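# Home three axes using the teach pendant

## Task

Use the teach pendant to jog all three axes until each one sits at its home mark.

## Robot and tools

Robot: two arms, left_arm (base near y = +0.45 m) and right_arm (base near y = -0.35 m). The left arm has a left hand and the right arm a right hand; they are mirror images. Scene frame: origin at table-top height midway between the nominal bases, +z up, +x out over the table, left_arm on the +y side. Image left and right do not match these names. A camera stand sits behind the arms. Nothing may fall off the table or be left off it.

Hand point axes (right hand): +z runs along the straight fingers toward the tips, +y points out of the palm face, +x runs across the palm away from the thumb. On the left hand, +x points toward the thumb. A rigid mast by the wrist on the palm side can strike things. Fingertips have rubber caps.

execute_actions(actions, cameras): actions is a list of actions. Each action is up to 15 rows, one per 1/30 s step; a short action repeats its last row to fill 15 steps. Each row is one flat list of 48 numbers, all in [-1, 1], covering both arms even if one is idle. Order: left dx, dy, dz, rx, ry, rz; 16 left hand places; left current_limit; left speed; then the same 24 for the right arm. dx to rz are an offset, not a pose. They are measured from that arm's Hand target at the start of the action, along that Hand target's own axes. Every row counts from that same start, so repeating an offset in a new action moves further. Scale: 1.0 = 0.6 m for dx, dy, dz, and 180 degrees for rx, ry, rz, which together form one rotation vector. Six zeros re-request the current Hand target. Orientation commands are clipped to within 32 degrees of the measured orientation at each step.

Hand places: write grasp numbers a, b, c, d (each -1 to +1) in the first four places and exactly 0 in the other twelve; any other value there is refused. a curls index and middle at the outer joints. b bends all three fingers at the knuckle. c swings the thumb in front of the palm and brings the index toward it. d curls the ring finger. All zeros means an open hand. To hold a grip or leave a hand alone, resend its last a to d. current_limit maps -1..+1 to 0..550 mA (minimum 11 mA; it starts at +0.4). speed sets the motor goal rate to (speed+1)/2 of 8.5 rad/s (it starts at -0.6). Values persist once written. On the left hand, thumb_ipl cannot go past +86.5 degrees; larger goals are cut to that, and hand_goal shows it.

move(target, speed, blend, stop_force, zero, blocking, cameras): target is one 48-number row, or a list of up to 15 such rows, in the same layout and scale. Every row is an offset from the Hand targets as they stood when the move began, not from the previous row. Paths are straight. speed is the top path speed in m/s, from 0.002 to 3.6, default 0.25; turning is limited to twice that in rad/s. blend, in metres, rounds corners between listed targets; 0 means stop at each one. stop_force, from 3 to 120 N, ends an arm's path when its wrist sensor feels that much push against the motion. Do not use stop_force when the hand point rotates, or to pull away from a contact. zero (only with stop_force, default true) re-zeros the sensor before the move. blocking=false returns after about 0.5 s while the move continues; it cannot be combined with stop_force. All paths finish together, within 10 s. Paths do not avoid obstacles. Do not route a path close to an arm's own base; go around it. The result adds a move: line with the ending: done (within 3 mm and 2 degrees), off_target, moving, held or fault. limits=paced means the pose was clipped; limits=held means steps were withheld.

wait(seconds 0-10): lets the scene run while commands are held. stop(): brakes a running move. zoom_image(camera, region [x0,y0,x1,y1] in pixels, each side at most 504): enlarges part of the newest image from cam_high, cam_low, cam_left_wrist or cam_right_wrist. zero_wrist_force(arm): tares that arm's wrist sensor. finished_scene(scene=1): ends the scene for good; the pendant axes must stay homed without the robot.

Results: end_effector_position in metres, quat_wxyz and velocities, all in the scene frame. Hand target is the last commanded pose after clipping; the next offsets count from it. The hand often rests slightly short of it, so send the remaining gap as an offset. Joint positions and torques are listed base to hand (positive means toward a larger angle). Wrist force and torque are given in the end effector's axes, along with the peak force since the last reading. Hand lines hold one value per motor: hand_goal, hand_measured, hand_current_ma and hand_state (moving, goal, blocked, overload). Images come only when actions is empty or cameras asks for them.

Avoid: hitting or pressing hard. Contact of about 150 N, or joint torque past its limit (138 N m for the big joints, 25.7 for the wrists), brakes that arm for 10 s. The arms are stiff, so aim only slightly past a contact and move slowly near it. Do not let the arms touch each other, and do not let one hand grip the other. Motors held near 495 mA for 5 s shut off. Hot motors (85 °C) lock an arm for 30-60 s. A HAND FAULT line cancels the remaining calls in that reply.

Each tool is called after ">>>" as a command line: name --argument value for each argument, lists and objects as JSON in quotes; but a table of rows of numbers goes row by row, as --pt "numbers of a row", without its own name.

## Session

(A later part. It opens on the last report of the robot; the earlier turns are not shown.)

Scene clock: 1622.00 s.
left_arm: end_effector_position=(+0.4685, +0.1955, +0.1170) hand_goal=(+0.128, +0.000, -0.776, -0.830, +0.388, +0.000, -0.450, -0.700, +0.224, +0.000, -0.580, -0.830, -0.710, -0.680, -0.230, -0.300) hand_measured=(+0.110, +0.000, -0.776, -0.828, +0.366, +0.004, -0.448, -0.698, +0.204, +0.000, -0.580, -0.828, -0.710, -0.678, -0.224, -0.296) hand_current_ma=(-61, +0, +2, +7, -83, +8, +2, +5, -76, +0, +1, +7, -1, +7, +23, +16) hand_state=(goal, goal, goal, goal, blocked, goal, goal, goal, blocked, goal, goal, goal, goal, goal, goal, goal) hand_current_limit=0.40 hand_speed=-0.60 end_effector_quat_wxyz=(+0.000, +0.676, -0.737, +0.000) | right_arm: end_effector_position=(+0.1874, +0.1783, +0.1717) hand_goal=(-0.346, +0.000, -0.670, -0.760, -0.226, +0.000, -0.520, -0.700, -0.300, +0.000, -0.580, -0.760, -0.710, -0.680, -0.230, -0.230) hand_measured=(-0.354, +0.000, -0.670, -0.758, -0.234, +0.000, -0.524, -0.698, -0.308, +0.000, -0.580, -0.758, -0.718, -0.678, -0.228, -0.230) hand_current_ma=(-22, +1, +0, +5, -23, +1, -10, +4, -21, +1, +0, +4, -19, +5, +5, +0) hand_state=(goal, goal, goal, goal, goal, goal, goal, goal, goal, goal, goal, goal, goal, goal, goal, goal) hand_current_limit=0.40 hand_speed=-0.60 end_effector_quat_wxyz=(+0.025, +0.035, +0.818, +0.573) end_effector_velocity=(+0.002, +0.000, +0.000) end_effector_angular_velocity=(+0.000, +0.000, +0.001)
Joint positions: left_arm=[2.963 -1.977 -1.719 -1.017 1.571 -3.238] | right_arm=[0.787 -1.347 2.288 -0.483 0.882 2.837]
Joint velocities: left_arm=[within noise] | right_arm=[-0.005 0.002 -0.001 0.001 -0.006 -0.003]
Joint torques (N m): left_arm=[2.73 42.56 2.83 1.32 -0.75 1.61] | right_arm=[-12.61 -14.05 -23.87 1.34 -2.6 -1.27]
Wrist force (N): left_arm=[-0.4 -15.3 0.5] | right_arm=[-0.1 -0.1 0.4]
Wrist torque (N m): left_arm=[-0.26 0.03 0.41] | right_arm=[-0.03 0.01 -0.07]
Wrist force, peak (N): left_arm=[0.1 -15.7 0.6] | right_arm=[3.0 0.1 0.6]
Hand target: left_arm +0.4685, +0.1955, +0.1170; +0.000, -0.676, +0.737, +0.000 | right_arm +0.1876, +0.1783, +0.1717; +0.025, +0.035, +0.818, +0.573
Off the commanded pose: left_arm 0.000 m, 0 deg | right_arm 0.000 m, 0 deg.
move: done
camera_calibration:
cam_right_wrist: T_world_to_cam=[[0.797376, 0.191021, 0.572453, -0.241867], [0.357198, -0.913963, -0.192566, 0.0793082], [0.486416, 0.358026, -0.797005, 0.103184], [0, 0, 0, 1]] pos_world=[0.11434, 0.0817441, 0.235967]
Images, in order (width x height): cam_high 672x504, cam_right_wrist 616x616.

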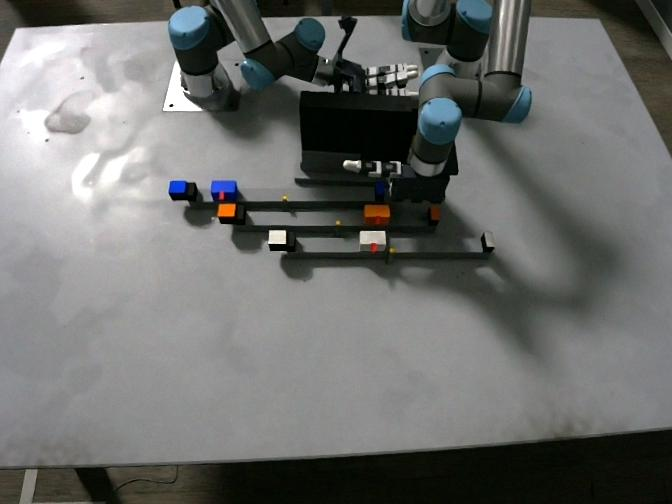

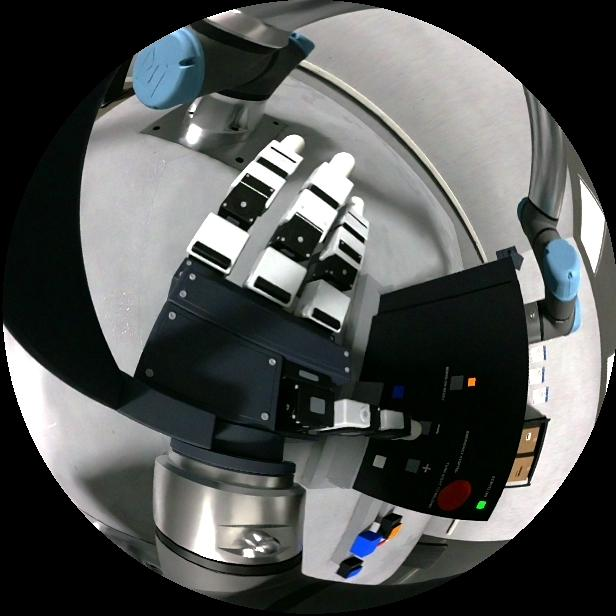

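>>> move --target '[0,0,0,0,0,0,0,0.65,0,0,0,0,0,0,0,0,0,0,0,0,0,0,0.4,-0.6,0.0003,-0.025,-0.0727,0,0,0,0,0.3,0,0,0,0,0,0,0,0,0,0,0,0,0,0,0.4,-0.6]' --speed 0.05 --cameras '["cam_right_wrist"]'

>>> zoom_image --camera "cam_right_wrist" --region '[370, 280, 530, 520]'

Scene clock: 1644.17 s.
left_arm: end_effector_position=(+0.4685, +0.1955, +0.1170) hand_goal=(+0.128, +0.000, -0.776, -0.830, +0.388, +0.000, -0.450, -0.700, +0.224, +0.000, -0.580, -0.830, -0.710, -0.680, -0.230, -0.300) hand_measured=(+0.110, +0.000, -0.776, -0.828, +0.366, +0.004, -0.448, -0.698, +0.204, +0.000, -0.580, -0.828, -0.710, -0.678, -0.224, -0.296) hand_current_ma=(-61, +0, +2, +7, -83, +8, +2, +5, -76, +0, +1, +7, -1, +7, +23, +16) hand_state=(goal, goal, goal, goal, blocked, goal, goal, goal, blocked, goal, goal, goal, goal, goal, goal, goal) hand_current_limit=0.40 hand_speed=-0.60 end_effector_quat_wxyz=(+0.000, +0.676, -0.737, +0.000) | right_arm: end_effector_position=(+0.1835, +0.1323, +0.1725) hand_goal=(-0.346, +0.000, -0.670, -0.760, -0.226, +0.000, -0.520, -0.700, -0.300, +0.000, -0.580, -0.760, -0.710, -0.680, -0.230, -0.230) hand_measured=(-0.354, +0.000, -0.670, -0.758, -0.234, +0.000, -0.524, -0.698, -0.308, +0.000, -0.580, -0.758, -0.718, -0.678, -0.228, -0.230) hand_current_ma=(-22, +1, +0, +5, -23, +1, -10, +4, -21, +1, +0, +4, -19, +5, +5, +0) hand_state=(goal, goal, goal, goal, goal, goal, goal, goal, goal, goal, goal, goal, goal, goal, goal, goal) hand_current_limit=0.40 hand_speed=-0.60 end_effector_quat_wxyz=(+0.025, +0.035, +0.818, +0.573)
Joint positions: left_arm=[2.963 -1.977 -1.719 -1.017 1.571 -3.238] | right_arm=[0.657 -1.426 2.403 -0.462 0.767 2.754]
Joint torques (N m): left_arm=[3.39 42.6 2.62 1.16 -0.72 1.64] | right_arm=[13.68 -9.86 -22.16 -2.18 1.26 1.22]
Wrist force (N): left_arm=[0.0 -15.7 0.4] | right_arm=[-0.1 0.3 -0.1]
Wrist torque (N m): left_arm=[-0.30 -0.02 0.46] | right_arm=[0.08 0.02 -0.05]
Wrist force, peak (N): left_arm=[0.0 -15.8 0.4] | right_arm=[-0.1 0.0 1.1]
Hand target: left_arm +0.4685, +0.1955, +0.1170; +0.000, -0.676, +0.737, +0.000 | right_arm +0.1835, +0.1324, +0.1726; +0.025, +0.035, +0.818, +0.573
Off the commanded pose: left_arm 0.000 m, 0 deg | right_arm 0.000 m, 0 deg.
move: done
camera_calibration:
cam_right_wrist: T_world_to_cam=[[0.797608, 0.191051, 0.57212, -0.230395], [0.356975, -0.914079, -0.192426, 0.0388999], [0.486199, 0.357714, -0.797277, 0.122251], [0, 0, 0, 1]] pos_world=[0.11044, 0.035844, 0.236767]
Images, in order (width x height): cam_right_wrist 616x616.

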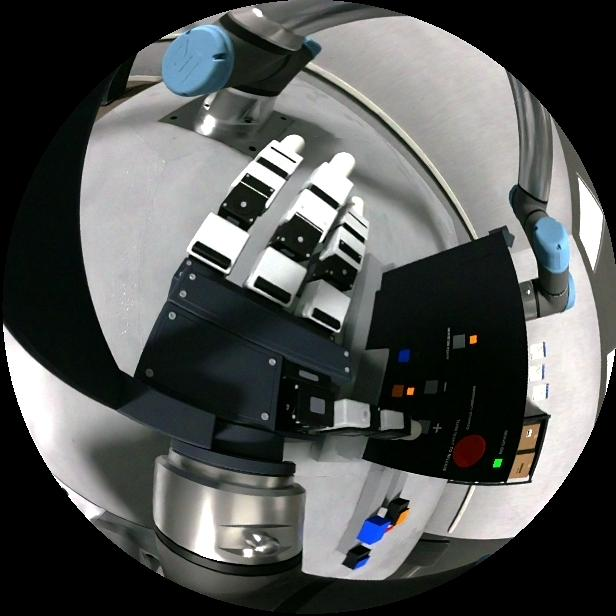

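Scaled by 2.100 from the camera's 616x616 image, which has a finer 880x880 frame.

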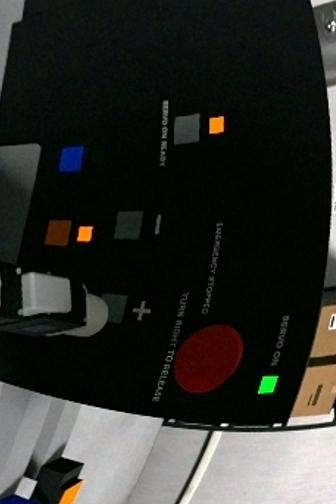

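>>> move --target '[0,0,0,0,0,0,0,0.65,0,0,0,0,0,0,0,0,0,0,0,0,0,0,0.4,-0.6,-0.0417,0,0,0,0,0,0,0.3,0,0,0,0,0,0,0,0,0,0,0,0,0,0,0.4,-0.6]' --speed 0.01 --stop_force 5 --cameras '["cam_high"]'

>>> wait --seconds 0.5 --cameras '["cam_high", "cam_right_wrist"]'

>>> move --target '[0,0,0,0,0,0,0,0.65,0,0,0,0,0,0,0,0,0,0,0,0,0,0,0.4,-0.6,0.01,0,0,0,0,0,0,0.3,0,0,0,0,0,0,0,0,0,0,0,0,0,0,0.4,-0.6]' --speed 0.05 --cameras '["cam_high", "cam_right_wrist"]'

>>> zoom_image --camera "cam_high" --region '[160, 170, 500, 270]'

Scene clock: 1656.57 s.
left_arm: end_effector_position=(+0.4685, +0.1955, +0.1170) hand_goal=(+0.128, +0.000, -0.776, -0.830, +0.388, +0.000, -0.450, -0.700, +0.224, +0.000, -0.580, -0.830, -0.710, -0.680, -0.230, -0.300) hand_measured=(+0.110, +0.000, -0.776, -0.828, +0.366, +0.004, -0.448, -0.698, +0.204, +0.000, -0.580, -0.828, -0.710, -0.678, -0.224, -0.296) hand_current_ma=(-61, +0, +2, +7, -83, +8, +2, +5, -76, +0, +1, +7, -1, +7, +23, +16) hand_state=(goal, goal, goal, goal, blocked, goal, goal, goal, blocked, goal, goal, goal, goal, goal, goal, goal) hand_current_limit=0.40 hand_speed=-0.60 end_effector_quat_wxyz=(+0.000, +0.676, -0.737, +0.000) | right_arm: end_effector_position=(+0.1987, +0.1311, +0.1726) hand_goal=(-0.346, +0.000, -0.670, -0.760, -0.226, +0.000, -0.520, -0.700, -0.300, +0.000, -0.580, -0.760, -0.710, -0.680, -0.230, -0.230) hand_measured=(-0.354, +0.000, -0.670, -0.758, -0.234, +0.000, -0.524, -0.698, -0.308, +0.000, -0.580, -0.758, -0.718, -0.678, -0.228, -0.230) hand_current_ma=(-22, +1, +0, +5, -23, +1, -10, +4, -21, +1, +0, +4, -19, +5, +4, -1) hand_state=(goal, goal, goal, goal, goal, goal, goal, goal, goal, goal, goal, goal, goal, goal, goal, goal) hand_current_limit=0.40 hand_speed=-0.60 end_effector_quat_wxyz=(+0.025, +0.035, +0.818, +0.573)
Joint positions: left_arm=[2.963 -1.977 -1.719 -1.017 1.571 -3.238] | right_arm=[0.617 -1.406 2.382 -0.439 0.732 2.724]
Joint torques (N m): left_arm=[3.29 42.1 3.33 1.35 -0.55 1.45] | right_arm=[12.3 -24.02 -2.82 -2.78 1.1 0.77]
Wrist force (N): left_arm=[0.0 -15.5 0.7] | right_arm=[4.8 0.1 0.2]
Wrist torque (N m): left_arm=[-0.28 -0.01 0.45] | right_arm=[0.03 -0.41 0.35]
Wrist force, peak (N): left_arm=[-0.1 -15.9 0.6] | right_arm=[11.1 0.1 0.4]
Hand target: left_arm +0.4685, +0.1955, +0.1170; +0.000, -0.676, +0.737, +0.000 | right_arm +0.1987, +0.1311, +0.1726; +0.025, +0.035, +0.818, +0.573 (not the last commanded pose)
Off the commanded pose: left_arm 0.000 m, 0 deg | right_arm 0.010 m, 0 deg.
move: contact (right_arm)
Images, in order (width x height): cam_high 672x504.

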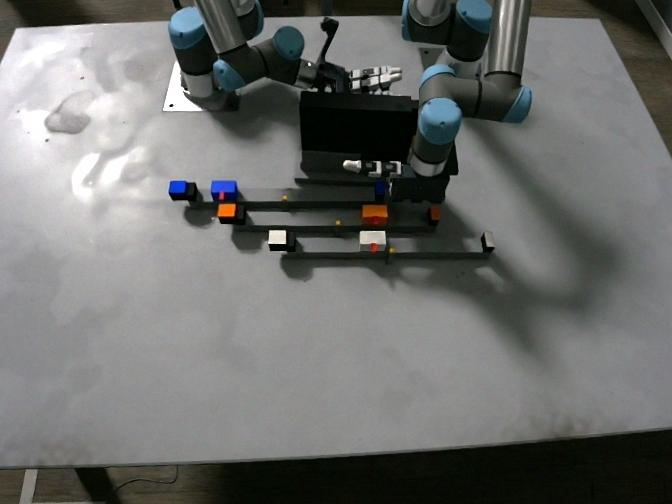

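Scene clock: 1657.07 s.
left_arm: end_effector_position=(+0.4685, +0.1955, +0.1170) hand_goal=(+0.128, +0.000, -0.776, -0.830, +0.388, +0.000, -0.450, -0.700, +0.224, +0.000, -0.580, -0.830, -0.710, -0.680, -0.230, -0.300) hand_measured=(+0.110, +0.000, -0.776, -0.828, +0.366, +0.004, -0.448, -0.698, +0.204, +0.000, -0.580, -0.828, -0.710, -0.678, -0.224, -0.296) hand_current_ma=(-61, +0, +2, +7, -83, +8, +2, +5, -76, +0, +1, +7, -1, +7, +23, +16) hand_state=(goal, goal, goal, goal, blocked, goal, goal, goal, blocked, goal, goal, goal, goal, goal, goal, goal) hand_current_limit=0.40 hand_speed=-0.60 end_effector_quat_wxyz=(+0.000, +0.676, -0.737, +0.000) | right_arm: end_effector_position=(+0.1987, +0.1311, +0.1726) hand_goal=(-0.346, +0.000, -0.670, -0.760, -0.226, +0.000, -0.520, -0.700, -0.300, +0.000, -0.580, -0.760, -0.710, -0.680, -0.230, -0.230) hand_measured=(-0.354, +0.000, -0.670, -0.758, -0.234, +0.000, -0.524, -0.698, -0.308, +0.000, -0.580, -0.758, -0.718, -0.678, -0.228, -0.230) hand_current_ma=(-22, +1, +0, +5, -23, +1, -10, +4, -21, +1, +0, +4, -19, +5, +4, -1) hand_state=(goal, goal, goal, goal, goal, goal, goal, goal, goal, goal, goal, goal, goal, goal, goal, goal) hand_current_limit=0.40 hand_speed=-0.60 end_effector_quat_wxyz=(+0.025, +0.035, +0.818, +0.573)
Joint positions: left_arm=[2.963 -1.977 -1.719 -1.017 1.571 -3.238] | right_arm=[0.617 -1.406 2.382 -0.439 0.732 2.724]
Joint torques (N m): left_arm=[3.31 42.38 2.26 1.17 -0.6 1.5] | right_arm=[11.74 -24.15 -3.29 -2.32 0.33 0.25]
Wrist force (N): left_arm=[0.0 -15.5 0.5] | right_arm=[4.9 -0.2 0.4]
Wrist torque (N m): left_arm=[-0.25 -0.03 0.46] | right_arm=[-0.01 -0.43 0.35]
Wrist force, peak (N): left_arm=[-0.1 -16.0 0.7] | right_arm=[5.2 0.1 0.0]
Hand target: left_arm +0.4685, +0.1955, +0.1170; +0.000, -0.676, +0.737, +0.000 | right_arm +0.1987, +0.1311, +0.1726; +0.025, +0.035, +0.818, +0.573 (not the last commanded pose)
Off the commanded pose: left_arm 0.000 m, 0 deg | right_arm 0.010 m, 0 deg.
wait: 0.50 s; at rest by 0.17 s
camera_calibration:
cam_right_wrist: T_world_to_cam=[[0.797471, 0.190998, 0.572328, -0.242301], [0.357143, -0.913972, -0.192624, 0.032308], [0.486301, 0.358015, -0.79708, 0.115256], [0, 0, 0, 1]] pos_world=[0.12564, 0.0345442, 0.236768]
Images, in order (width x height): cam_high 672x504, cam_right_wrist 616x616.

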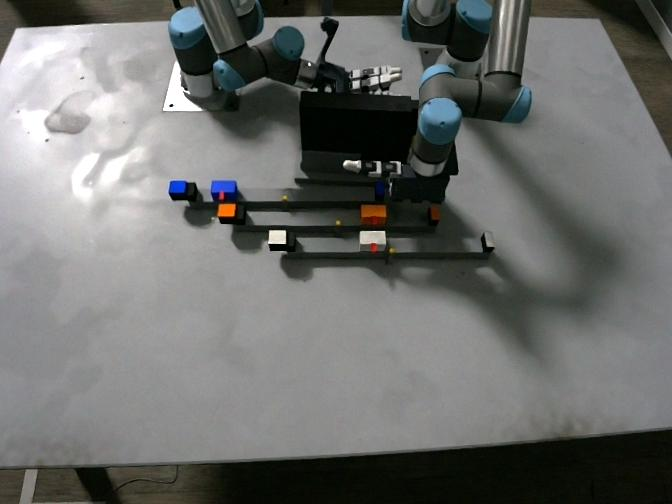

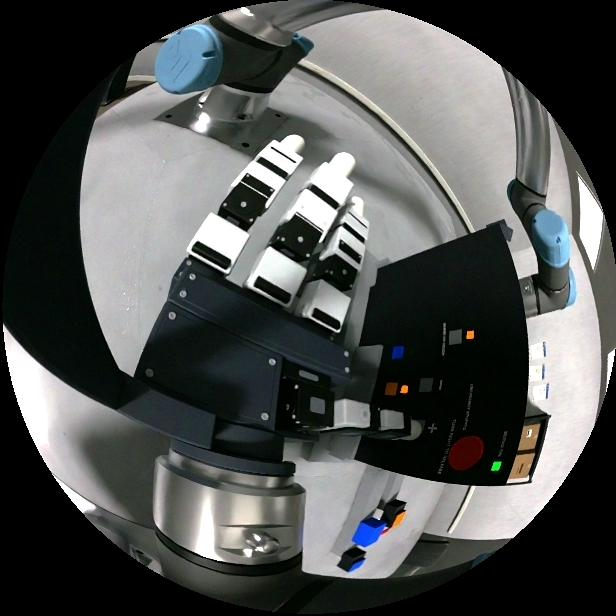

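Scene clock: 1657.77 s.
left_arm: end_effector_position=(+0.4685, +0.1955, +0.1170) hand_goal=(+0.128, +0.000, -0.776, -0.830, +0.388, +0.000, -0.450, -0.700, +0.224, +0.000, -0.580, -0.830, -0.710, -0.680, -0.230, -0.300) hand_measured=(+0.110, +0.000, -0.776, -0.828, +0.366, +0.004, -0.448, -0.698, +0.204, +0.000, -0.580, -0.828, -0.710, -0.678, -0.224, -0.296) hand_current_ma=(-61, +0, +2, +7, -83, +8, +2, +5, -76, +0, +1, +7, -1, +7, +23, +16) hand_state=(goal, goal, goal, goal, blocked, goal, goal, goal, blocked, goal, goal, goal, goal, goal, goal, goal) hand_current_limit=0.40 hand_speed=-0.60 end_effector_quat_wxyz=(+0.000, +0.676, -0.737, +0.000) | right_arm: end_effector_position=(+0.1926, +0.1316, +0.1726) hand_goal=(-0.346, +0.000, -0.670, -0.760, -0.226, +0.000, -0.520, -0.700, -0.300, +0.000, -0.580, -0.760, -0.710, -0.680, -0.230, -0.230) hand_measured=(-0.354, +0.000, -0.670, -0.758, -0.234, +0.000, -0.524, -0.698, -0.308, +0.000, -0.580, -0.758, -0.718, -0.678, -0.228, -0.230) hand_current_ma=(-22, +1, +0, +5, -23, +1, -10, +4, -21, +1, +0, +4, -19, +5, +5, -1) hand_state=(goal, goal, goal, goal, goal, goal, goal, goal, goal, goal, goal, goal, goal, goal, goal, goal) hand_current_limit=0.40 hand_speed=-0.60 end_effector_quat_wxyz=(+0.025, +0.035, +0.818, +0.573)
Joint positions: left_arm=[2.963 -1.977 -1.719 -1.017 1.571 -3.238] | right_arm=[0.633 -1.414 2.391 -0.448 0.746 2.736]
Joint torques (N m): left_arm=[2.91 42.6 3.29 1.15 -0.68 1.46] | right_arm=[-11.49 -11.89 -12.75 -0.51 -2.24 -0.86]
Wrist force (N): left_arm=[-0.3 -15.6 0.6] | right_arm=[-0.1 0.0 -0.1]
Wrist torque (N m): left_arm=[-0.30 0.02 0.43] | right_arm=[0.04 0.02 -0.07]
Wrist force, peak (N): left_arm=[0.1 -15.9 0.7] | right_arm=[4.7 0.2 0.0]
Hand target: left_arm +0.4685, +0.1955, +0.1170; +0.000, -0.676, +0.737, +0.000 | right_arm +0.1927, +0.1316, +0.1726; +0.025, +0.035, +0.818, +0.573
Off the commanded pose: left_arm 0.000 m, 0 deg | right_arm 0.000 m, 0 deg.
move: done
camera_calibration:
cam_right_wrist: T_world_to_cam=[[0.797443, 0.191071, 0.572344, -0.237534], [0.357206, -0.913957, -0.192578, 0.0349246], [0.486301, 0.358015, -0.79708, 0.118044], [0, 0, 0, 1]] pos_world=[0.11954, 0.035044, 0.236767]
Images, in order (width x height): cam_high 672x504, cam_right_wrist 616x616.

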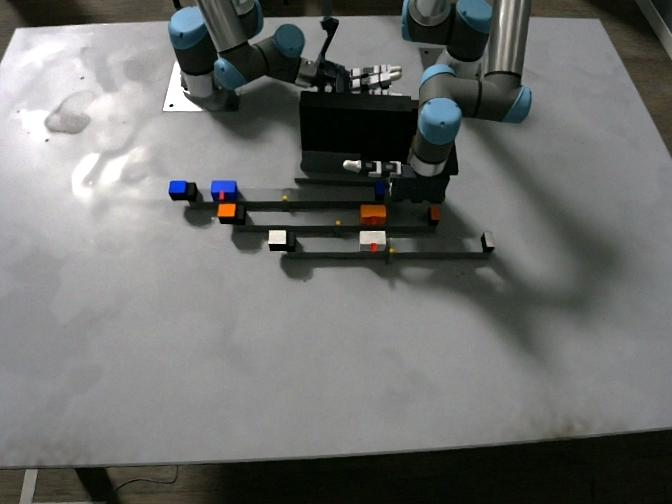

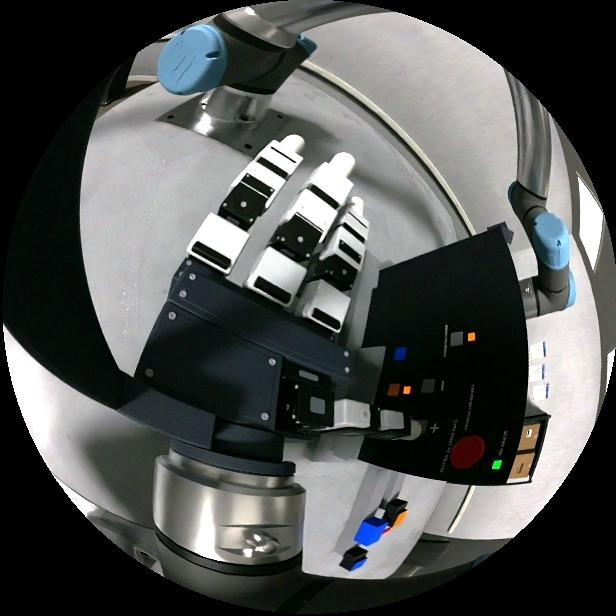

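Scaled by 1.482.

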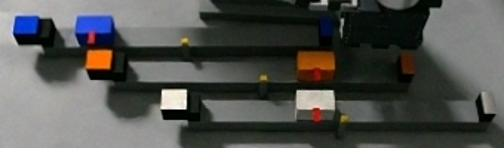

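>>> move --target '[0,0,0,0,0,0,0,0.65,0,0,0,0,0,0,0,0,0,0,0,0,0,0,0.4,-0.6,-0.025,0,0,0,0,0,0,0.3,0,0,0,0,0,0,0,0,0,0,0,0,0,0,0.4,-0.6]' --speed 0.01 --stop_force 5

>>> wait --seconds 2 --cameras '["cam_high"]'

>>> wait --seconds 3 --cameras '["cam_high"]'

>>> move --target '[0,0,0,0,0,0,0,0.65,0,0,0,0,0,0,0,0,0,0,0,0,0,0,0.4,-0.6,0.01,0,0,0,0,0,0,0.3,0,0,0,0,0,0,0,0,0,0,0,0,0,0,0.4,-0.6]' --speed 0.05 --cameras '["cam_high", "cam_right_wrist"]'

>>> zoom_image --camera "cam_high" --region '[260, 180, 440, 260]'

Scene clock: 1675.53 s.
left_arm: end_effector_position=(+0.4685, +0.1955, +0.1170) hand_goal=(+0.128, +0.000, -0.776, -0.830, +0.388, +0.000, -0.450, -0.700, +0.224, +0.000, -0.580, -0.830, -0.710, -0.680, -0.230, -0.300) hand_measured=(+0.110, +0.000, -0.776, -0.828, +0.366, +0.004, -0.448, -0.698, +0.204, +0.000, -0.580, -0.828, -0.710, -0.678, -0.224, -0.296) hand_current_ma=(-61, +0, +2, +7, -83, +8, +2, +5, -76, +0, +1, +7, -1, +7, +23, +16) hand_state=(goal, goal, goal, goal, blocked, goal, goal, goal, blocked, goal, goal, goal, goal, goal, goal, goal) hand_current_limit=0.40 hand_speed=-0.60 end_effector_quat_wxyz=(+0.000, +0.676, -0.737, +0.000) | right_arm: end_effector_position=(+0.1987, +0.1311, +0.1726) hand_goal=(-0.346, +0.000, -0.670, -0.760, -0.226, +0.000, -0.520, -0.700, -0.300, +0.000, -0.580, -0.760, -0.710, -0.680, -0.230, -0.230) hand_measured=(-0.354, +0.000, -0.670, -0.758, -0.234, +0.000, -0.524, -0.698, -0.308, +0.000, -0.580, -0.758, -0.718, -0.678, -0.228, -0.230) hand_current_ma=(-22, +1, +0, +5, -23, +1, -10, +4, -21, +1, +0, +4, -19, +5, +4, -2) hand_state=(goal, goal, goal, goal, goal, goal, goal, goal, goal, goal, goal, goal, goal, goal, goal, goal) hand_current_limit=0.40 hand_speed=-0.60 end_effector_quat_wxyz=(+0.025, +0.035, +0.818, +0.573)
Joint positions: left_arm=[2.963 -1.977 -1.719 -1.017 1.571 -3.238] | right_arm=[0.617 -1.406 2.382 -0.439 0.732 2.724]
Joint torques (N m): left_arm=[2.65 41.88 3.01 1.22 -0.37 1.32] | right_arm=[11.91 -24.42 -1.61 -2.83 1 0.74]
Wrist force (N): left_arm=[-0.1 -15.6 0.5] | right_arm=[4.8 0.4 0.0]
Wrist torque (N m): left_arm=[-0.30 0.00 0.44] | right_arm=[0.08 -0.42 0.36]
Wrist force, peak (N): left_arm=[0.0 -15.9 0.5] | right_arm=[10.9 0.1 0.5]
Hand target: left_arm +0.4685, +0.1955, +0.1170; +0.000, -0.676, +0.737, +0.000 | right_arm +0.1987, +0.1311, +0.1726; +0.025, +0.035, +0.818, +0.573 (not the last commanded pose)
Off the commanded pose: left_arm 0.000 m, 0 deg | right_arm 0.009 m, 0 deg.
move: contact (right_arm)

Scene clock: 1677.53 s.
left_arm: end_effector_position=(+0.4685, +0.1955, +0.1170) hand_goal=(+0.128, +0.000, -0.776, -0.830, +0.388, +0.000, -0.450, -0.700, +0.224, +0.000, -0.580, -0.830, -0.710, -0.680, -0.230, -0.300) hand_measured=(+0.110, +0.000, -0.776, -0.828, +0.366, +0.004, -0.448, -0.698, +0.204, +0.000, -0.580, -0.828, -0.710, -0.678, -0.224, -0.296) hand_current_ma=(-61, +0, +2, +7, -83, +8, +2, +5, -76, +0, +1, +7, -1, +7, +23, +16) hand_state=(goal, goal, goal, goal, blocked, goal, goal, goal, blocked, goal, goal, goal, goal, goal, goal, goal) hand_current_limit=0.40 hand_speed=-0.60 end_effector_quat_wxyz=(+0.000, +0.676, -0.737, +0.000) | right_arm: end_effector_position=(+0.1987, +0.1311, +0.1726) hand_goal=(-0.346, +0.000, -0.670, -0.760, -0.226, +0.000, -0.520, -0.700, -0.300, +0.000, -0.580, -0.760, -0.710, -0.680, -0.230, -0.230) hand_measured=(-0.354, +0.000, -0.670, -0.758, -0.234, +0.000, -0.524, -0.698, -0.308, +0.000, -0.580, -0.758, -0.718, -0.678, -0.228, -0.230) hand_current_ma=(-22, +1, +0, +5, -23, +1, -10, +4, -21, +1, +0, +4, -19, +5, +4, -2) hand_state=(goal, goal, goal, goal, goal, goal, goal, goal, goal, goal, goal, goal, goal, goal, goal, goal) hand_current_limit=0.40 hand_speed=-0.60 end_effector_quat_wxyz=(+0.025, +0.035, +0.818, +0.573)
Joint positions: left_arm=[2.963 -1.977 -1.719 -1.017 1.571 -3.238] | right_arm=[0.617 -1.406 2.382 -0.439 0.732 2.724]
Joint torques (N m): left_arm=[2.5 42.42 2.84 1.33 -0.31 1.29] | right_arm=[11.39 -22.88 -2.24 -1.66 -1.47 -0.47]
Wrist force (N): left_arm=[0.0 -15.7 0.3] | right_arm=[4.7 0.0 0.2]
Wrist torque (N m): left_arm=[-0.29 -0.03 0.46] | right_arm=[0.01 -0.40 0.33]
Wrist force, peak (N): left_arm=[0.0 -15.9 0.7] | right_arm=[5.0 -0.1 0.2]
Hand target: left_arm +0.4685, +0.1955, +0.1170; +0.000, -0.676, +0.737, +0.000 | right_arm +0.1987, +0.1311, +0.1726; +0.025, +0.035, +0.818, +0.573 (not the last commanded pose)
Off the commanded pose: left_arm 0.000 m, 0 deg | right_arm 0.009 m, 0 deg.
wait: 2.00 s; at rest by 0.17 s
Images, in order (width x height): cam_high 672x504.

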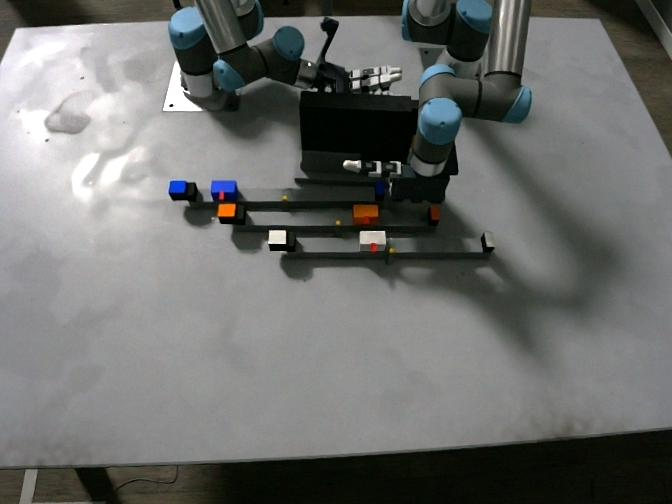

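Scene clock: 1680.53 s.
left_arm: end_effector_position=(+0.4685, +0.1955, +0.1170) hand_goal=(+0.128, +0.000, -0.776, -0.830, +0.388, +0.000, -0.450, -0.700, +0.224, +0.000, -0.580, -0.830, -0.710, -0.680, -0.230, -0.300) hand_measured=(+0.110, +0.000, -0.776, -0.828, +0.366, +0.004, -0.448, -0.698, +0.204, +0.000, -0.580, -0.828, -0.710, -0.678, -0.224, -0.296) hand_current_ma=(-61, +0, +2, +7, -83, +8, +2, +5, -76, +0, +1, +7, -1, +7, +23, +16) hand_state=(goal, goal, goal, goal, blocked, goal, goal, goal, blocked, goal, goal, goal, goal, goal, goal, goal) hand_current_limit=0.40 hand_speed=-0.60 end_effector_quat_wxyz=(+0.000, +0.676, -0.737, +0.000) | right_arm: end_effector_position=(+0.1987, +0.1311, +0.1726) hand_goal=(-0.346, +0.000, -0.670, -0.760, -0.226, +0.000, -0.520, -0.700, -0.300, +0.000, -0.580, -0.760, -0.710, -0.680, -0.230, -0.230) hand_measured=(-0.354, +0.000, -0.670, -0.758, -0.234, +0.000, -0.524, -0.698, -0.308, +0.000, -0.580, -0.758, -0.718, -0.678, -0.228, -0.230) hand_current_ma=(-22, +1, +0, +5, -23, +1, -10, +4, -21, +1, +0, +4, -19, +5, +4, -2) hand_state=(goal, goal, goal, goal, goal, goal, goal, goal, goal, goal, goal, goal, goal, goal, goal, goal) hand_current_limit=0.40 hand_speed=-0.60 end_effector_quat_wxyz=(+0.025, +0.035, +0.818, +0.573)
Joint positions: left_arm=[2.963 -1.977 -1.719 -1.017 1.571 -3.238] | right_arm=[0.617 -1.406 2.382 -0.439 0.732 2.724]
Joint torques (N m): left_arm=[1.76 42.23 3.33 1.27 -0.45 1.24] | right_arm=[11.91 -23.29 -2.19 -0.01 -1.73 -0.72]
Wrist force (N): left_arm=[0.0 -15.5 0.4] | right_arm=[4.7 -0.1 0.4]
Wrist torque (N m): left_arm=[-0.27 -0.03 0.45] | right_arm=[-0.02 -0.42 0.33]
Wrist force, peak (N): left_arm=[-0.1 -15.9 0.7] | right_arm=[5.1 0.2 0.3]
Hand target: left_arm +0.4685, +0.1955, +0.1170; +0.000, -0.676, +0.737, +0.000 | right_arm +0.1987, +0.1311, +0.1726; +0.025, +0.035, +0.818, +0.573 (not the last commanded pose)
Off the commanded pose: left_arm 0.000 m, 0 deg | right_arm 0.009 m, 0 deg.
wait: 3.00 s; at rest by 0.17 s
Images, in order (width x height): cam_high 672x504.

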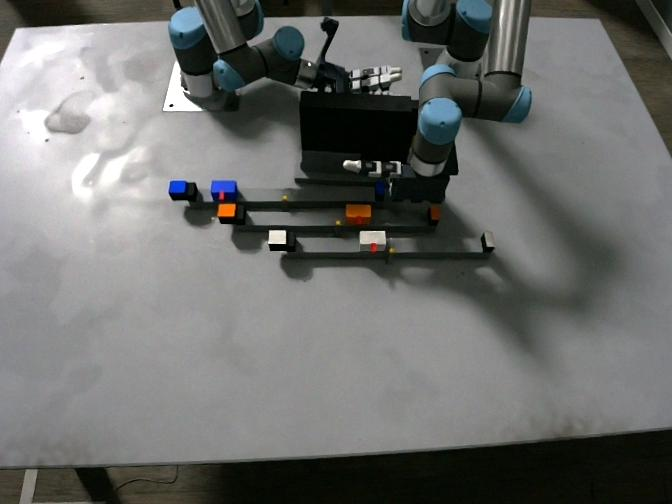

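Scene clock: 1681.23 s.
left_arm: end_effector_position=(+0.4685, +0.1955, +0.1170) hand_goal=(+0.128, +0.000, -0.776, -0.830, +0.388, +0.000, -0.450, -0.700, +0.224, +0.000, -0.580, -0.830, -0.710, -0.680, -0.230, -0.300) hand_measured=(+0.110, +0.000, -0.776, -0.828, +0.366, +0.004, -0.448, -0.698, +0.204, +0.000, -0.580, -0.828, -0.710, -0.678, -0.224, -0.296) hand_current_ma=(-61, +0, +2, +7, -83, +8, +2, +5, -76, +0, +1, +7, -1, +7, +23, +16) hand_state=(goal, goal, goal, goal, blocked, goal, goal, goal, blocked, goal, goal, goal, goal, goal, goal, goal) hand_current_limit=0.40 hand_speed=-0.60 end_effector_quat_wxyz=(+0.000, +0.676, -0.737, +0.000) | right_arm: end_effector_position=(+0.1926, +0.1316, +0.1726) hand_goal=(-0.346, +0.000, -0.670, -0.760, -0.226, +0.000, -0.520, -0.700, -0.300, +0.000, -0.580, -0.760, -0.710, -0.680, -0.230, -0.230) hand_measured=(-0.354, +0.000, -0.670, -0.758, -0.234, +0.000, -0.524, -0.698, -0.308, +0.000, -0.580, -0.758, -0.718, -0.678, -0.228, -0.230) hand_current_ma=(-22, +1, +0, +5, -23, +1, -10, +4, -21, +1, +0, +4, -19, +5, +4, -2) hand_state=(goal, goal, goal, goal, goal, goal, goal, goal, goal, goal, goal, goal, goal, goal, goal, goal) hand_current_limit=0.40 hand_speed=-0.60 end_effector_quat_wxyz=(+0.025, +0.035, +0.818, +0.573)
Joint positions: left_arm=[2.963 -1.977 -1.719 -1.017 1.571 -3.238] | right_arm=[0.633 -1.414 2.391 -0.448 0.746 2.736]
Joint torques (N m): left_arm=[1.53 41.54 2.71 1.21 -0.41 1.28] | right_arm=[-11.3 -11.93 -12.64 -0.42 -2.17 -0.85]
Wrist force (N): left_arm=[0.0 -15.7 0.5] | right_arm=[-0.1 0.0 -0.1]
Wrist torque (N m): left_arm=[-0.29 -0.03 0.46] | right_arm=[0.04 0.02 -0.06]
Wrist force, peak (N): left_arm=[-0.4 -15.7 0.5] | right_arm=[4.7 0.1 0.4]
Hand target: left_arm +0.4685, +0.1955, +0.1170; +0.000, -0.676, +0.737, +0.000 | right_arm +0.1927, +0.1316, +0.1726; +0.025, +0.035, +0.818, +0.573
Off the commanded pose: left_arm 0.000 m, 0 deg | right_arm 0.000 m, 0 deg.
move: done
camera_calibration:
cam_right_wrist: T_world_to_cam=[[0.797443, 0.191071, 0.572344, -0.237455], [0.357206, -0.913957, -0.192578, 0.0349603], [0.486301, 0.358015, -0.79708, 0.118092], [0, 0, 0, 1]] pos_world=[0.11944, 0.035044, 0.236767]
Images, in order (width x height): cam_high 672x504, cam_right_wrist 616x616.

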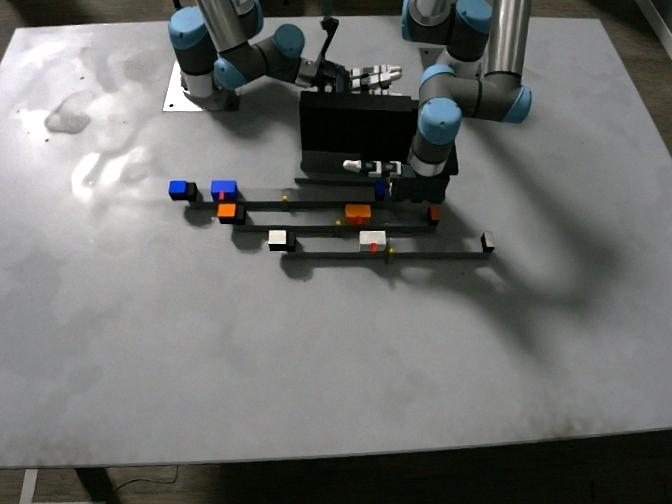

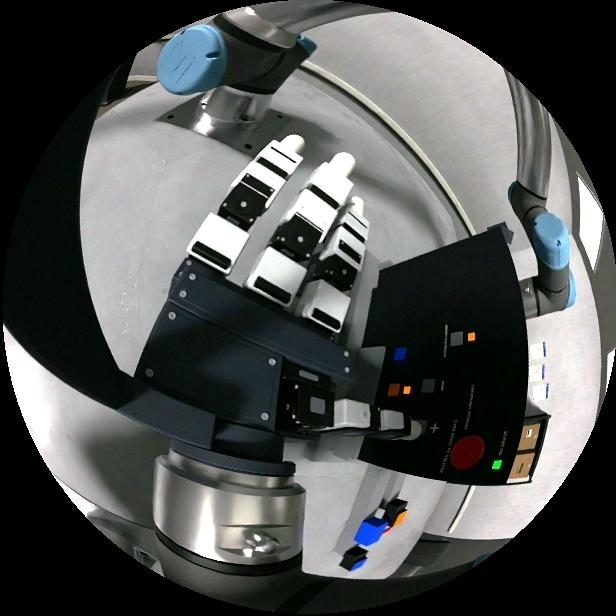

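Scaled by 2.800.

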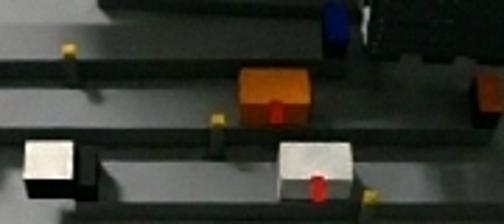

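>>> move --target '[0,0,0,0,0,0,0,0.65,0,0,0,0,0,0,0,0,0,0,0,0,0,0,0.4,-0.6,-0.025,0,0,0,0,0,0,0.3,0,0,0,0,0,0,0,0,0,0,0,0,0,0,0.4,-0.6]' --speed 0.01 --stop_force 5

>>> wait --seconds 7.0 --cameras '["cam_high"]'

>>> move --target '[0,0,0,0,0,0,0,0.65,0,0,0,0,0,0,0,0,0,0,0,0,0,0,0.4,-0.6,0.01,0,0,0,0,0,0,0.3,0,0,0,0,0,0,0,0,0,0,0,0,0,0,0.4,-0.6]' --speed 0.05 --cameras '["cam_high", "cam_right_wrist", "cam_left_wrist", "cam_low"]'

>>> zoom_image --camera "cam_high" --region '[260, 180, 440, 260]'

>>> zoom_image --camera "cam_high" --region '[310, 195, 370, 245]'

Scene clock: 1702.53 s.
left_arm: end_effector_position=(+0.4685, +0.1955, +0.1170) hand_goal=(+0.128, +0.000, -0.776, -0.830, +0.388, +0.000, -0.450, -0.700, +0.224, +0.000, -0.580, -0.830, -0.710, -0.680, -0.230, -0.300) hand_measured=(+0.110, +0.000, -0.776, -0.828, +0.366, +0.004, -0.448, -0.698, +0.204, +0.000, -0.580, -0.828, -0.710, -0.678, -0.224, -0.296) hand_current_ma=(-61, +0, +2, +7, -83, +8, +2, +5, -76, +0, +1, +7, -1, +7, +23, +16) hand_state=(goal, goal, goal, goal, blocked, goal, goal, goal, blocked, goal, goal, goal, goal, goal, goal, goal) hand_current_limit=0.40 hand_speed=-0.60 end_effector_quat_wxyz=(+0.000, +0.676, -0.737, +0.000) | right_arm: end_effector_position=(+0.1987, +0.1311, +0.1725) hand_goal=(-0.346, +0.000, -0.670, -0.760, -0.226, +0.000, -0.520, -0.700, -0.300, +0.000, -0.580, -0.760, -0.710, -0.680, -0.230, -0.230) hand_measured=(-0.354, +0.000, -0.670, -0.758, -0.234, +0.000, -0.524, -0.698, -0.308, +0.000, -0.580, -0.758, -0.718, -0.678, -0.228, -0.230) hand_current_ma=(-22, +1, +0, +5, -23, +1, -10, +4, -21, +1, +0, +4, -19, +5, +3, -2) hand_state=(goal, goal, goal, goal, goal, goal, goal, goal, goal, goal, goal, goal, goal, goal, goal, goal) hand_current_limit=0.40 hand_speed=-0.60 end_effector_quat_wxyz=(+0.025, +0.035, +0.818, +0.573)
Joint positions: left_arm=[2.963 -1.977 -1.719 -1.017 1.571 -3.238] | right_arm=[0.617 -1.406 2.382 -0.439 0.732 2.724]
Joint torques (N m): left_arm=[1.95 41.28 2.44 1.12 -0.24 1.12] | right_arm=[11.62 -23.8 -2.2 -2.54 0.95 0.61]
Wrist force (N): left_arm=[-0.2 -15.4 0.6] | right_arm=[4.5 -0.1 0.2]
Wrist torque (N m): left_arm=[-0.26 0.00 0.43] | right_arm=[0.01 -0.39 0.32]
Wrist force, peak (N): left_arm=[0.1 -15.9 0.4] | right_arm=[10.7 0.0 0.3]
Hand target: left_arm +0.4685, +0.1955, +0.1170; +0.000, -0.676, +0.737, +0.000 | right_arm +0.1987, +0.1311, +0.1726; +0.025, +0.035, +0.818, +0.573 (not the last commanded pose)
Off the commanded pose: left_arm 0.000 m, 0 deg | right_arm 0.009 m, 0 deg.
move: contact (right_arm)

Scene clock: 1709.53 s.
left_arm: end_effector_position=(+0.4685, +0.1955, +0.1170) hand_goal=(+0.128, +0.000, -0.776, -0.830, +0.388, +0.000, -0.450, -0.700, +0.224, +0.000, -0.580, -0.830, -0.710, -0.680, -0.230, -0.300) hand_measured=(+0.110, +0.000, -0.776, -0.828, +0.366, +0.004, -0.448, -0.698, +0.204, +0.000, -0.580, -0.828, -0.710, -0.678, -0.224, -0.296) hand_current_ma=(-61, +0, +2, +7, -83, +8, +2, +5, -76, +0, +1, +7, -1, +7, +23, +16) hand_state=(goal, goal, goal, goal, blocked, goal, goal, goal, blocked, goal, goal, goal, goal, goal, goal, goal) hand_current_limit=0.40 hand_speed=-0.60 end_effector_quat_wxyz=(+0.000, +0.676, -0.737, +0.000) | right_arm: end_effector_position=(+0.1987, +0.1311, +0.1726) hand_goal=(-0.346, +0.000, -0.670, -0.760, -0.226, +0.000, -0.520, -0.700, -0.300, +0.000, -0.580, -0.760, -0.710, -0.680, -0.230, -0.230) hand_measured=(-0.354, +0.000, -0.670, -0.758, -0.234, +0.000, -0.524, -0.698, -0.308, +0.000, -0.580, -0.758, -0.718, -0.678, -0.228, -0.230) hand_current_ma=(-22, +1, +0, +5, -23, +1, -10, +4, -21, +1, +0, +4, -19, +5, +3, -2) hand_state=(goal, goal, goal, goal, goal, goal, goal, goal, goal, goal, goal, goal, goal, goal, goal, goal) hand_current_limit=0.40 hand_speed=-0.60 end_effector_quat_wxyz=(+0.025, +0.035, +0.818, +0.573)
Joint positions: left_arm=[2.963 -1.977 -1.719 -1.017 1.571 -3.238] | right_arm=[0.617 -1.406 2.382 -0.439 0.732 2.724]
Joint torques (N m): left_arm=[1.51 41.98 2.89 0.89 -0.28 0.87] | right_arm=[11.86 -24.14 -2.27 1.01 -1.64 -0.87]
Wrist force (N): left_arm=[0.0 -15.6 0.7] | right_arm=[4.5 0.1 0.3]
Wrist torque (N m): left_arm=[-0.29 -0.03 0.45] | right_arm=[0.02 -0.40 0.33]
Wrist force, peak (N): left_arm=[0.1 -16.0 0.4] | right_arm=[4.9 -0.2 0.0]
Hand target: left_arm +0.4685, +0.1955, +0.1170; +0.000, -0.676, +0.737, +0.000 | right_arm +0.1987, +0.1311, +0.1726; +0.025, +0.035, +0.818, +0.573 (not the last commanded pose)
Off the commanded pose: left_arm 0.000 m, 0 deg | right_arm 0.009 m, 0 deg.
wait: 7.00 s; at rest by 0.17 s
Images, in order (width x height): cam_high 672x504.

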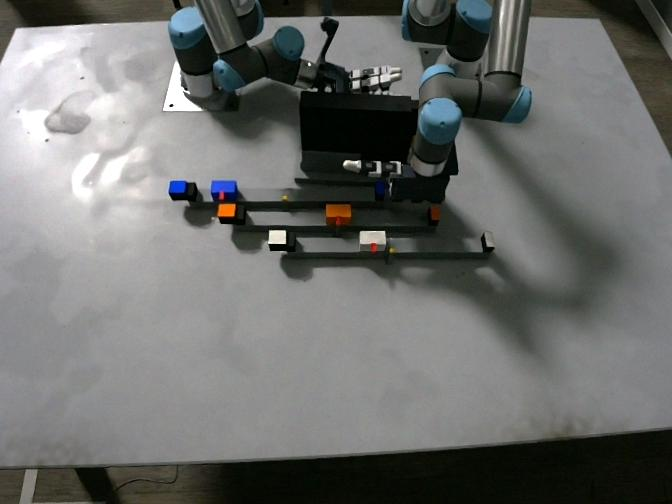

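Scene clock: 1710.23 s.
left_arm: end_effector_position=(+0.4685, +0.1955, +0.1170) hand_goal=(+0.128, +0.000, -0.776, -0.830, +0.388, +0.000, -0.450, -0.700, +0.224, +0.000, -0.580, -0.830, -0.710, -0.680, -0.230, -0.300) hand_measured=(+0.110, +0.000, -0.776, -0.828, +0.366, +0.004, -0.448, -0.698, +0.204, +0.000, -0.580, -0.828, -0.710, -0.678, -0.224, -0.296) hand_current_ma=(-61, +0, +2, +7, -83, +8, +2, +5, -76, +0, +1, +7, -1, +7, +23, +16) hand_state=(goal, goal, goal, goal, blocked, goal, goal, goal, blocked, goal, goal, goal, goal, goal, goal, goal) hand_current_limit=0.40 hand_speed=-0.60 end_effector_quat_wxyz=(+0.000, +0.676, -0.737, +0.000) | right_arm: end_effector_position=(+0.1926, +0.1316, +0.1725) hand_goal=(-0.346, +0.000, -0.670, -0.760, -0.226, +0.000, -0.520, -0.700, -0.300, +0.000, -0.580, -0.760, -0.710, -0.680, -0.230, -0.230) hand_measured=(-0.354, +0.000, -0.670, -0.758, -0.234, +0.000, -0.524, -0.698, -0.308, +0.000, -0.580, -0.758, -0.718, -0.678, -0.228, -0.230) hand_current_ma=(-22, +1, +0, +5, -23, +1, -10, +4, -21, +1, +0, +4, -19, +5, +3, -2) hand_state=(goal, goal, goal, goal, goal, goal, goal, goal, goal, goal, goal, goal, goal, goal, goal, goal) hand_current_limit=0.40 hand_speed=-0.60 end_effector_quat_wxyz=(+0.025, +0.035, +0.818, +0.573)
Joint positions: left_arm=[2.963 -1.977 -1.719 -1.017 1.571 -3.238] | right_arm=[0.633 -1.414 2.391 -0.448 0.746 2.736]
Joint torques (N m): left_arm=[-0.41 41.69 3.28 1.17 -0.17 0.89] | right_arm=[-10.51 -11.97 -12.02 -0.42 -2.34 -1.07]
Wrist force (N): left_arm=[-0.2 -15.3 0.4] | right_arm=[0.0 -0.1 -0.1]
Wrist torque (N m): left_arm=[-0.23 0.00 0.43] | right_arm=[0.03 0.01 -0.06]
Wrist force, peak (N): left_arm=[0.1 -15.7 0.6] | right_arm=[4.4 0.2 0.4]
Hand target: left_arm +0.4685, +0.1955, +0.1170; +0.000, -0.676, +0.737, +0.000 | right_arm +0.1927, +0.1316, +0.1726; +0.025, +0.035, +0.818, +0.573
Off the commanded pose: left_arm 0.000 m, 0 deg | right_arm 0.000 m, 0 deg.
move: done
camera_calibration:
cam_left_wrist: T_world_to_cam=[[0.722802, 0.690202, -0.0343349, -0.497714], [0.47511, -0.460242, 0.749965, -0.278447], [0.501825, -0.558389, -0.660585, 0.0770919], [0, 0, 0, 1]] pos_world=[0.453355, 0.258417, 0.242663]
cam_right_wrist: T_world_to_cam=[[0.797443, 0.191071, 0.572344, -0.237455], [0.357206, -0.913957, -0.192578, 0.0349603], [0.486301, 0.358015, -0.79708, 0.118092], [0, 0, 0, 1]] pos_world=[0.11944, 0.035044, 0.236767]

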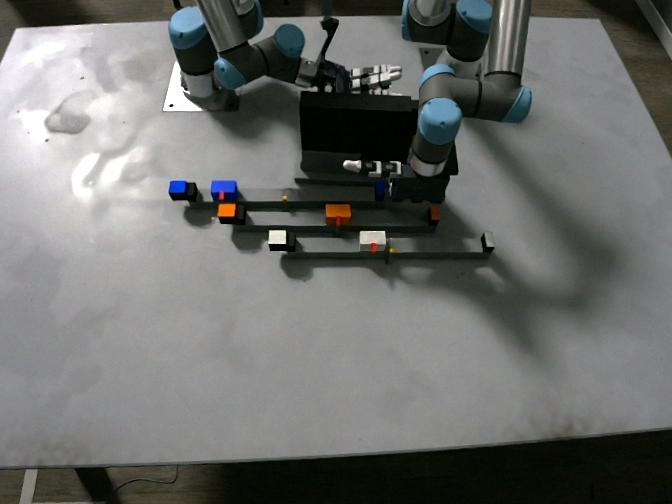

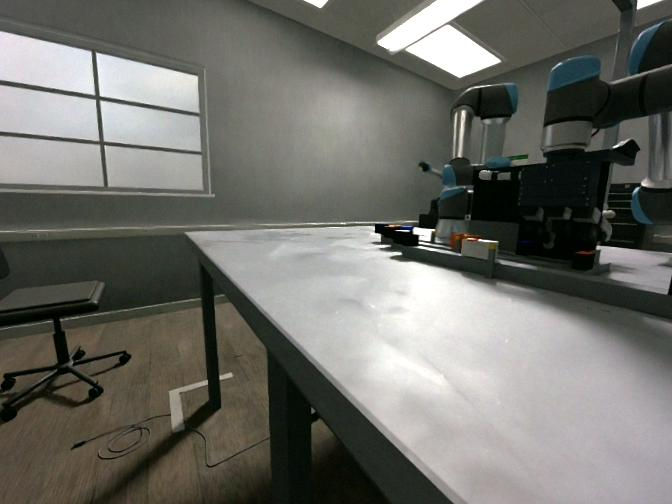

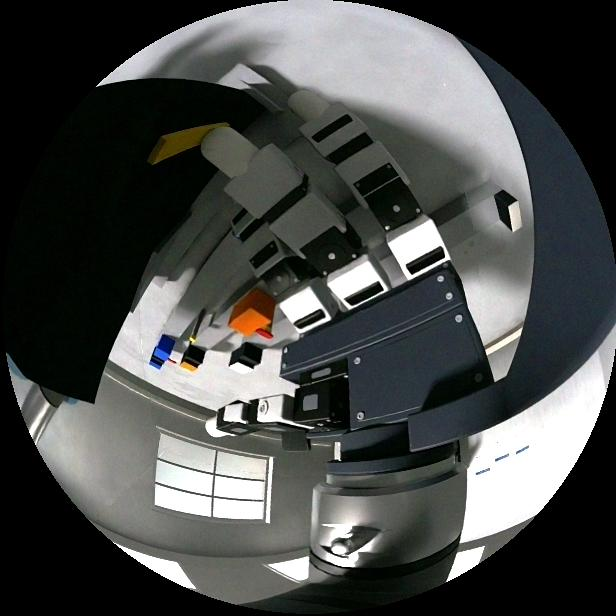

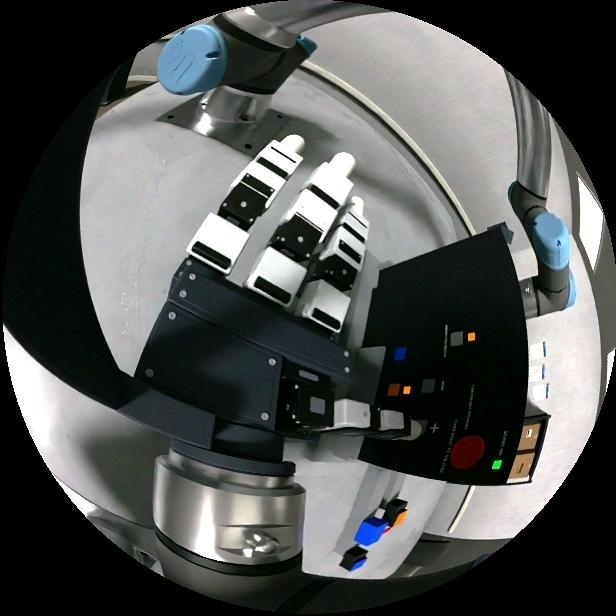

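Scaled by 2.800.

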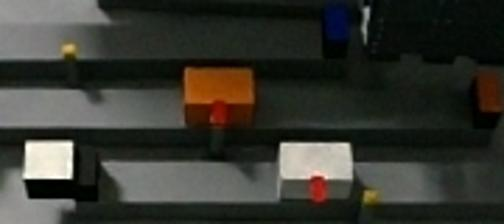

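Scaled by 8.400.

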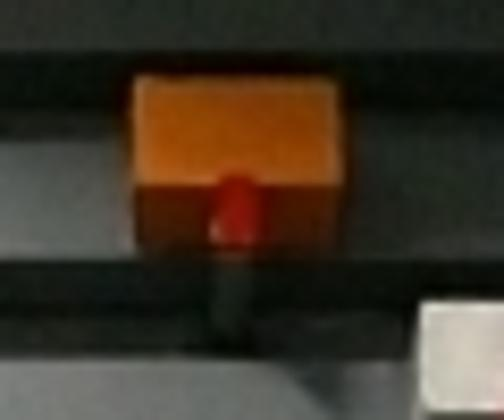

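>>> zoom_image --camera "cam_left_wrist" --region '[140, 270, 300, 390]'

>>> zoom_image --camera "cam_low" --region '[360, 200, 520, 290]'

>>> zoom_image --camera "cam_right_wrist" --region '[330, 480, 430, 580]'

Scaled by 3.150 from the camera's 616x616 image, which has a finer 880x880 frame.

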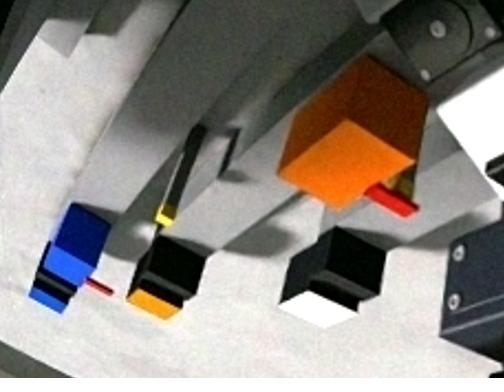

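Scaled by 3.150.

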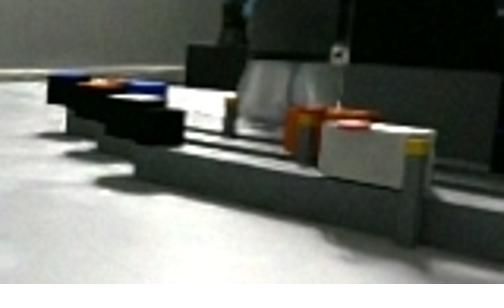

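Scaled by 5.040 from the camera's 616x616 image, which has a finer 880x880 frame.

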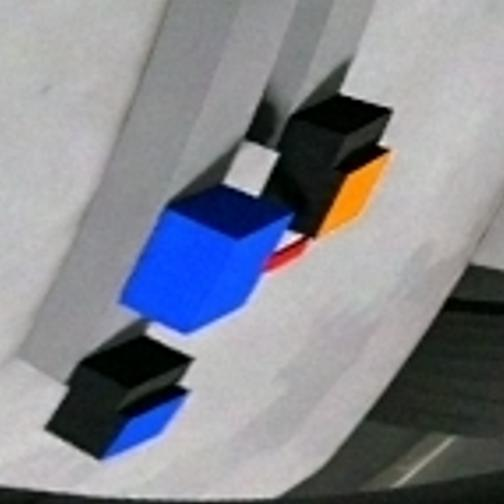

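>>> move --pt "0 0 0 0 0 0 0 0.65 0 0 0 0 0 0 0 0 0 0 0 0 0 0 0.4 -0.6 0.0338 0 0 0 0 0 0 0.3 0 0 0 0 0 0 0 0 0 0 0 0 0 0 0.4 -0.6" --pt "0 0 0 0 0 0 0 0.65 0 0 0 0 0 0 0 0 0 0 0 0 0 0 0.4 -0.6 0.0333 -0.0737 0.021 0 0 0 0 0.3 0 0 0 0 0 0 0 0 0 0 0 0 0 0 0.4 -0.6" --pt "0 0 0 0 0 0 0 0.65 0 0 0 0 0 0 0 0 0 0 0 0 0 0 0.4 -0.6 0.0032 -0.0738 0.021 0 0 0 0 0.3 0 0 0 0 0 0 0 0 0 0 0 0 0 0 0.4 -0.6" --speed 0.06 --blend '[0.008,0.005,0]' --cameras '["cam_right_wrist"]'

>>> zoom_image --camera "cam_right_wrist" --region '[370, 280, 530, 520]'

Scene clock: 1765.43 s.
left_arm: end_effector_position=(+0.4685, +0.1955, +0.1170) hand_goal=(+0.128, +0.000, -0.776, -0.830, +0.388, +0.000, -0.450, -0.700, +0.224, +0.000, -0.580, -0.830, -0.710, -0.680, -0.230, -0.300) hand_measured=(+0.110, +0.000, -0.776, -0.828, +0.366, +0.004, -0.448, -0.698, +0.204, +0.000, -0.580, -0.828, -0.710, -0.678, -0.224, -0.296) hand_current_ma=(-61, +0, +2, +7, -83, +8, +2, +5, -76, +0, +1, +7, -1, +7, +23, +16) hand_state=(goal, goal, goal, goal, blocked, goal, goal, goal, blocked, goal, goal, goal, goal, goal, goal, goal) hand_current_limit=0.40 hand_speed=-0.60 end_effector_quat_wxyz=(+0.000, +0.676, -0.737, +0.000) | right_arm: end_effector_position=(+0.1906, +0.1285, +0.1266) hand_goal=(-0.346, +0.000, -0.670, -0.760, -0.226, +0.000, -0.520, -0.700, -0.300, +0.000, -0.580, -0.760, -0.710, -0.680, -0.230, -0.230) hand_measured=(-0.354, +0.000, -0.670, -0.758, -0.234, +0.000, -0.524, -0.698, -0.308, +0.000, -0.580, -0.758, -0.718, -0.678, -0.228, -0.230) hand_current_ma=(-22, +1, +0, +5, -23, +1, -10, +4, -21, +1, +0, +4, -19, +5, +3, -2) hand_state=(goal, goal, goal, goal, goal, goal, goal, goal, goal, goal, goal, goal, goal, goal, goal, goal) hand_current_limit=0.40 hand_speed=-0.60 end_effector_quat_wxyz=(+0.025, +0.035, +0.818, +0.573)
Joint positions: left_arm=[2.963 -1.977 -1.719 -1.017 1.571 -3.238] | right_arm=[0.626 -1.279 2.431 -0.62 0.74 2.732]
Joint torques (N m): left_arm=[0.19 41.99 2.72 0.96 -0.15 0.78] | right_arm=[12.92 -25.77 2.34 -2.49 1.06 1.23]
Wrist force (N): left_arm=[-0.4 -15.6 0.7] | right_arm=[0.5 -0.2 0.0]
Wrist torque (N m): left_arm=[-0.30 0.02 0.42] | right_arm=[-0.01 -0.04 -0.01]
Wrist force, peak (N): left_arm=[0.1 -15.9 0.4] | right_arm=[-1.0 0.0 0.2]
Hand target: left_arm +0.4685, +0.1955, +0.1170; +0.000, -0.676, +0.737, +0.000 | right_arm +0.1905, +0.1284, +0.1266; +0.025, +0.035, +0.818, +0.573
Off the commanded pose: left_arm 0.000 m, 0 deg | right_arm 0.000 m, 0 deg.
move: done
camera_calibration:
cam_right_wrist: T_world_to_cam=[[0.797544, 0.190935, 0.572248, -0.209067], [0.35701, -0.914031, -0.192592, 0.0239944], [0.48628, 0.357899, -0.797145, 0.0835587], [0, 0, 0, 1]] pos_world=[0.117541, 0.0319443, 0.190867]
Images, in order (width x height): cam_right_wrist 616x616.

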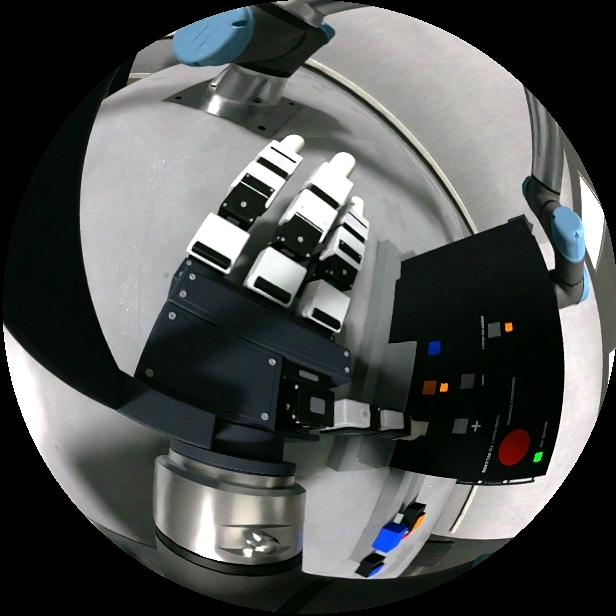

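Scaled by 2.100 from the camera's 616x616 image, which has a finer 880x880 frame.

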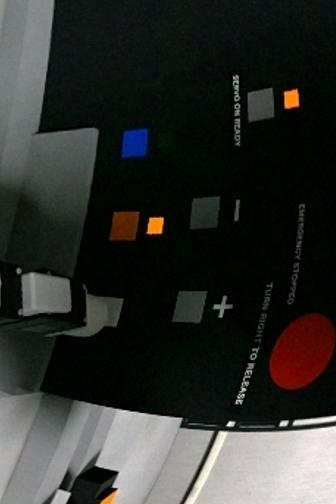

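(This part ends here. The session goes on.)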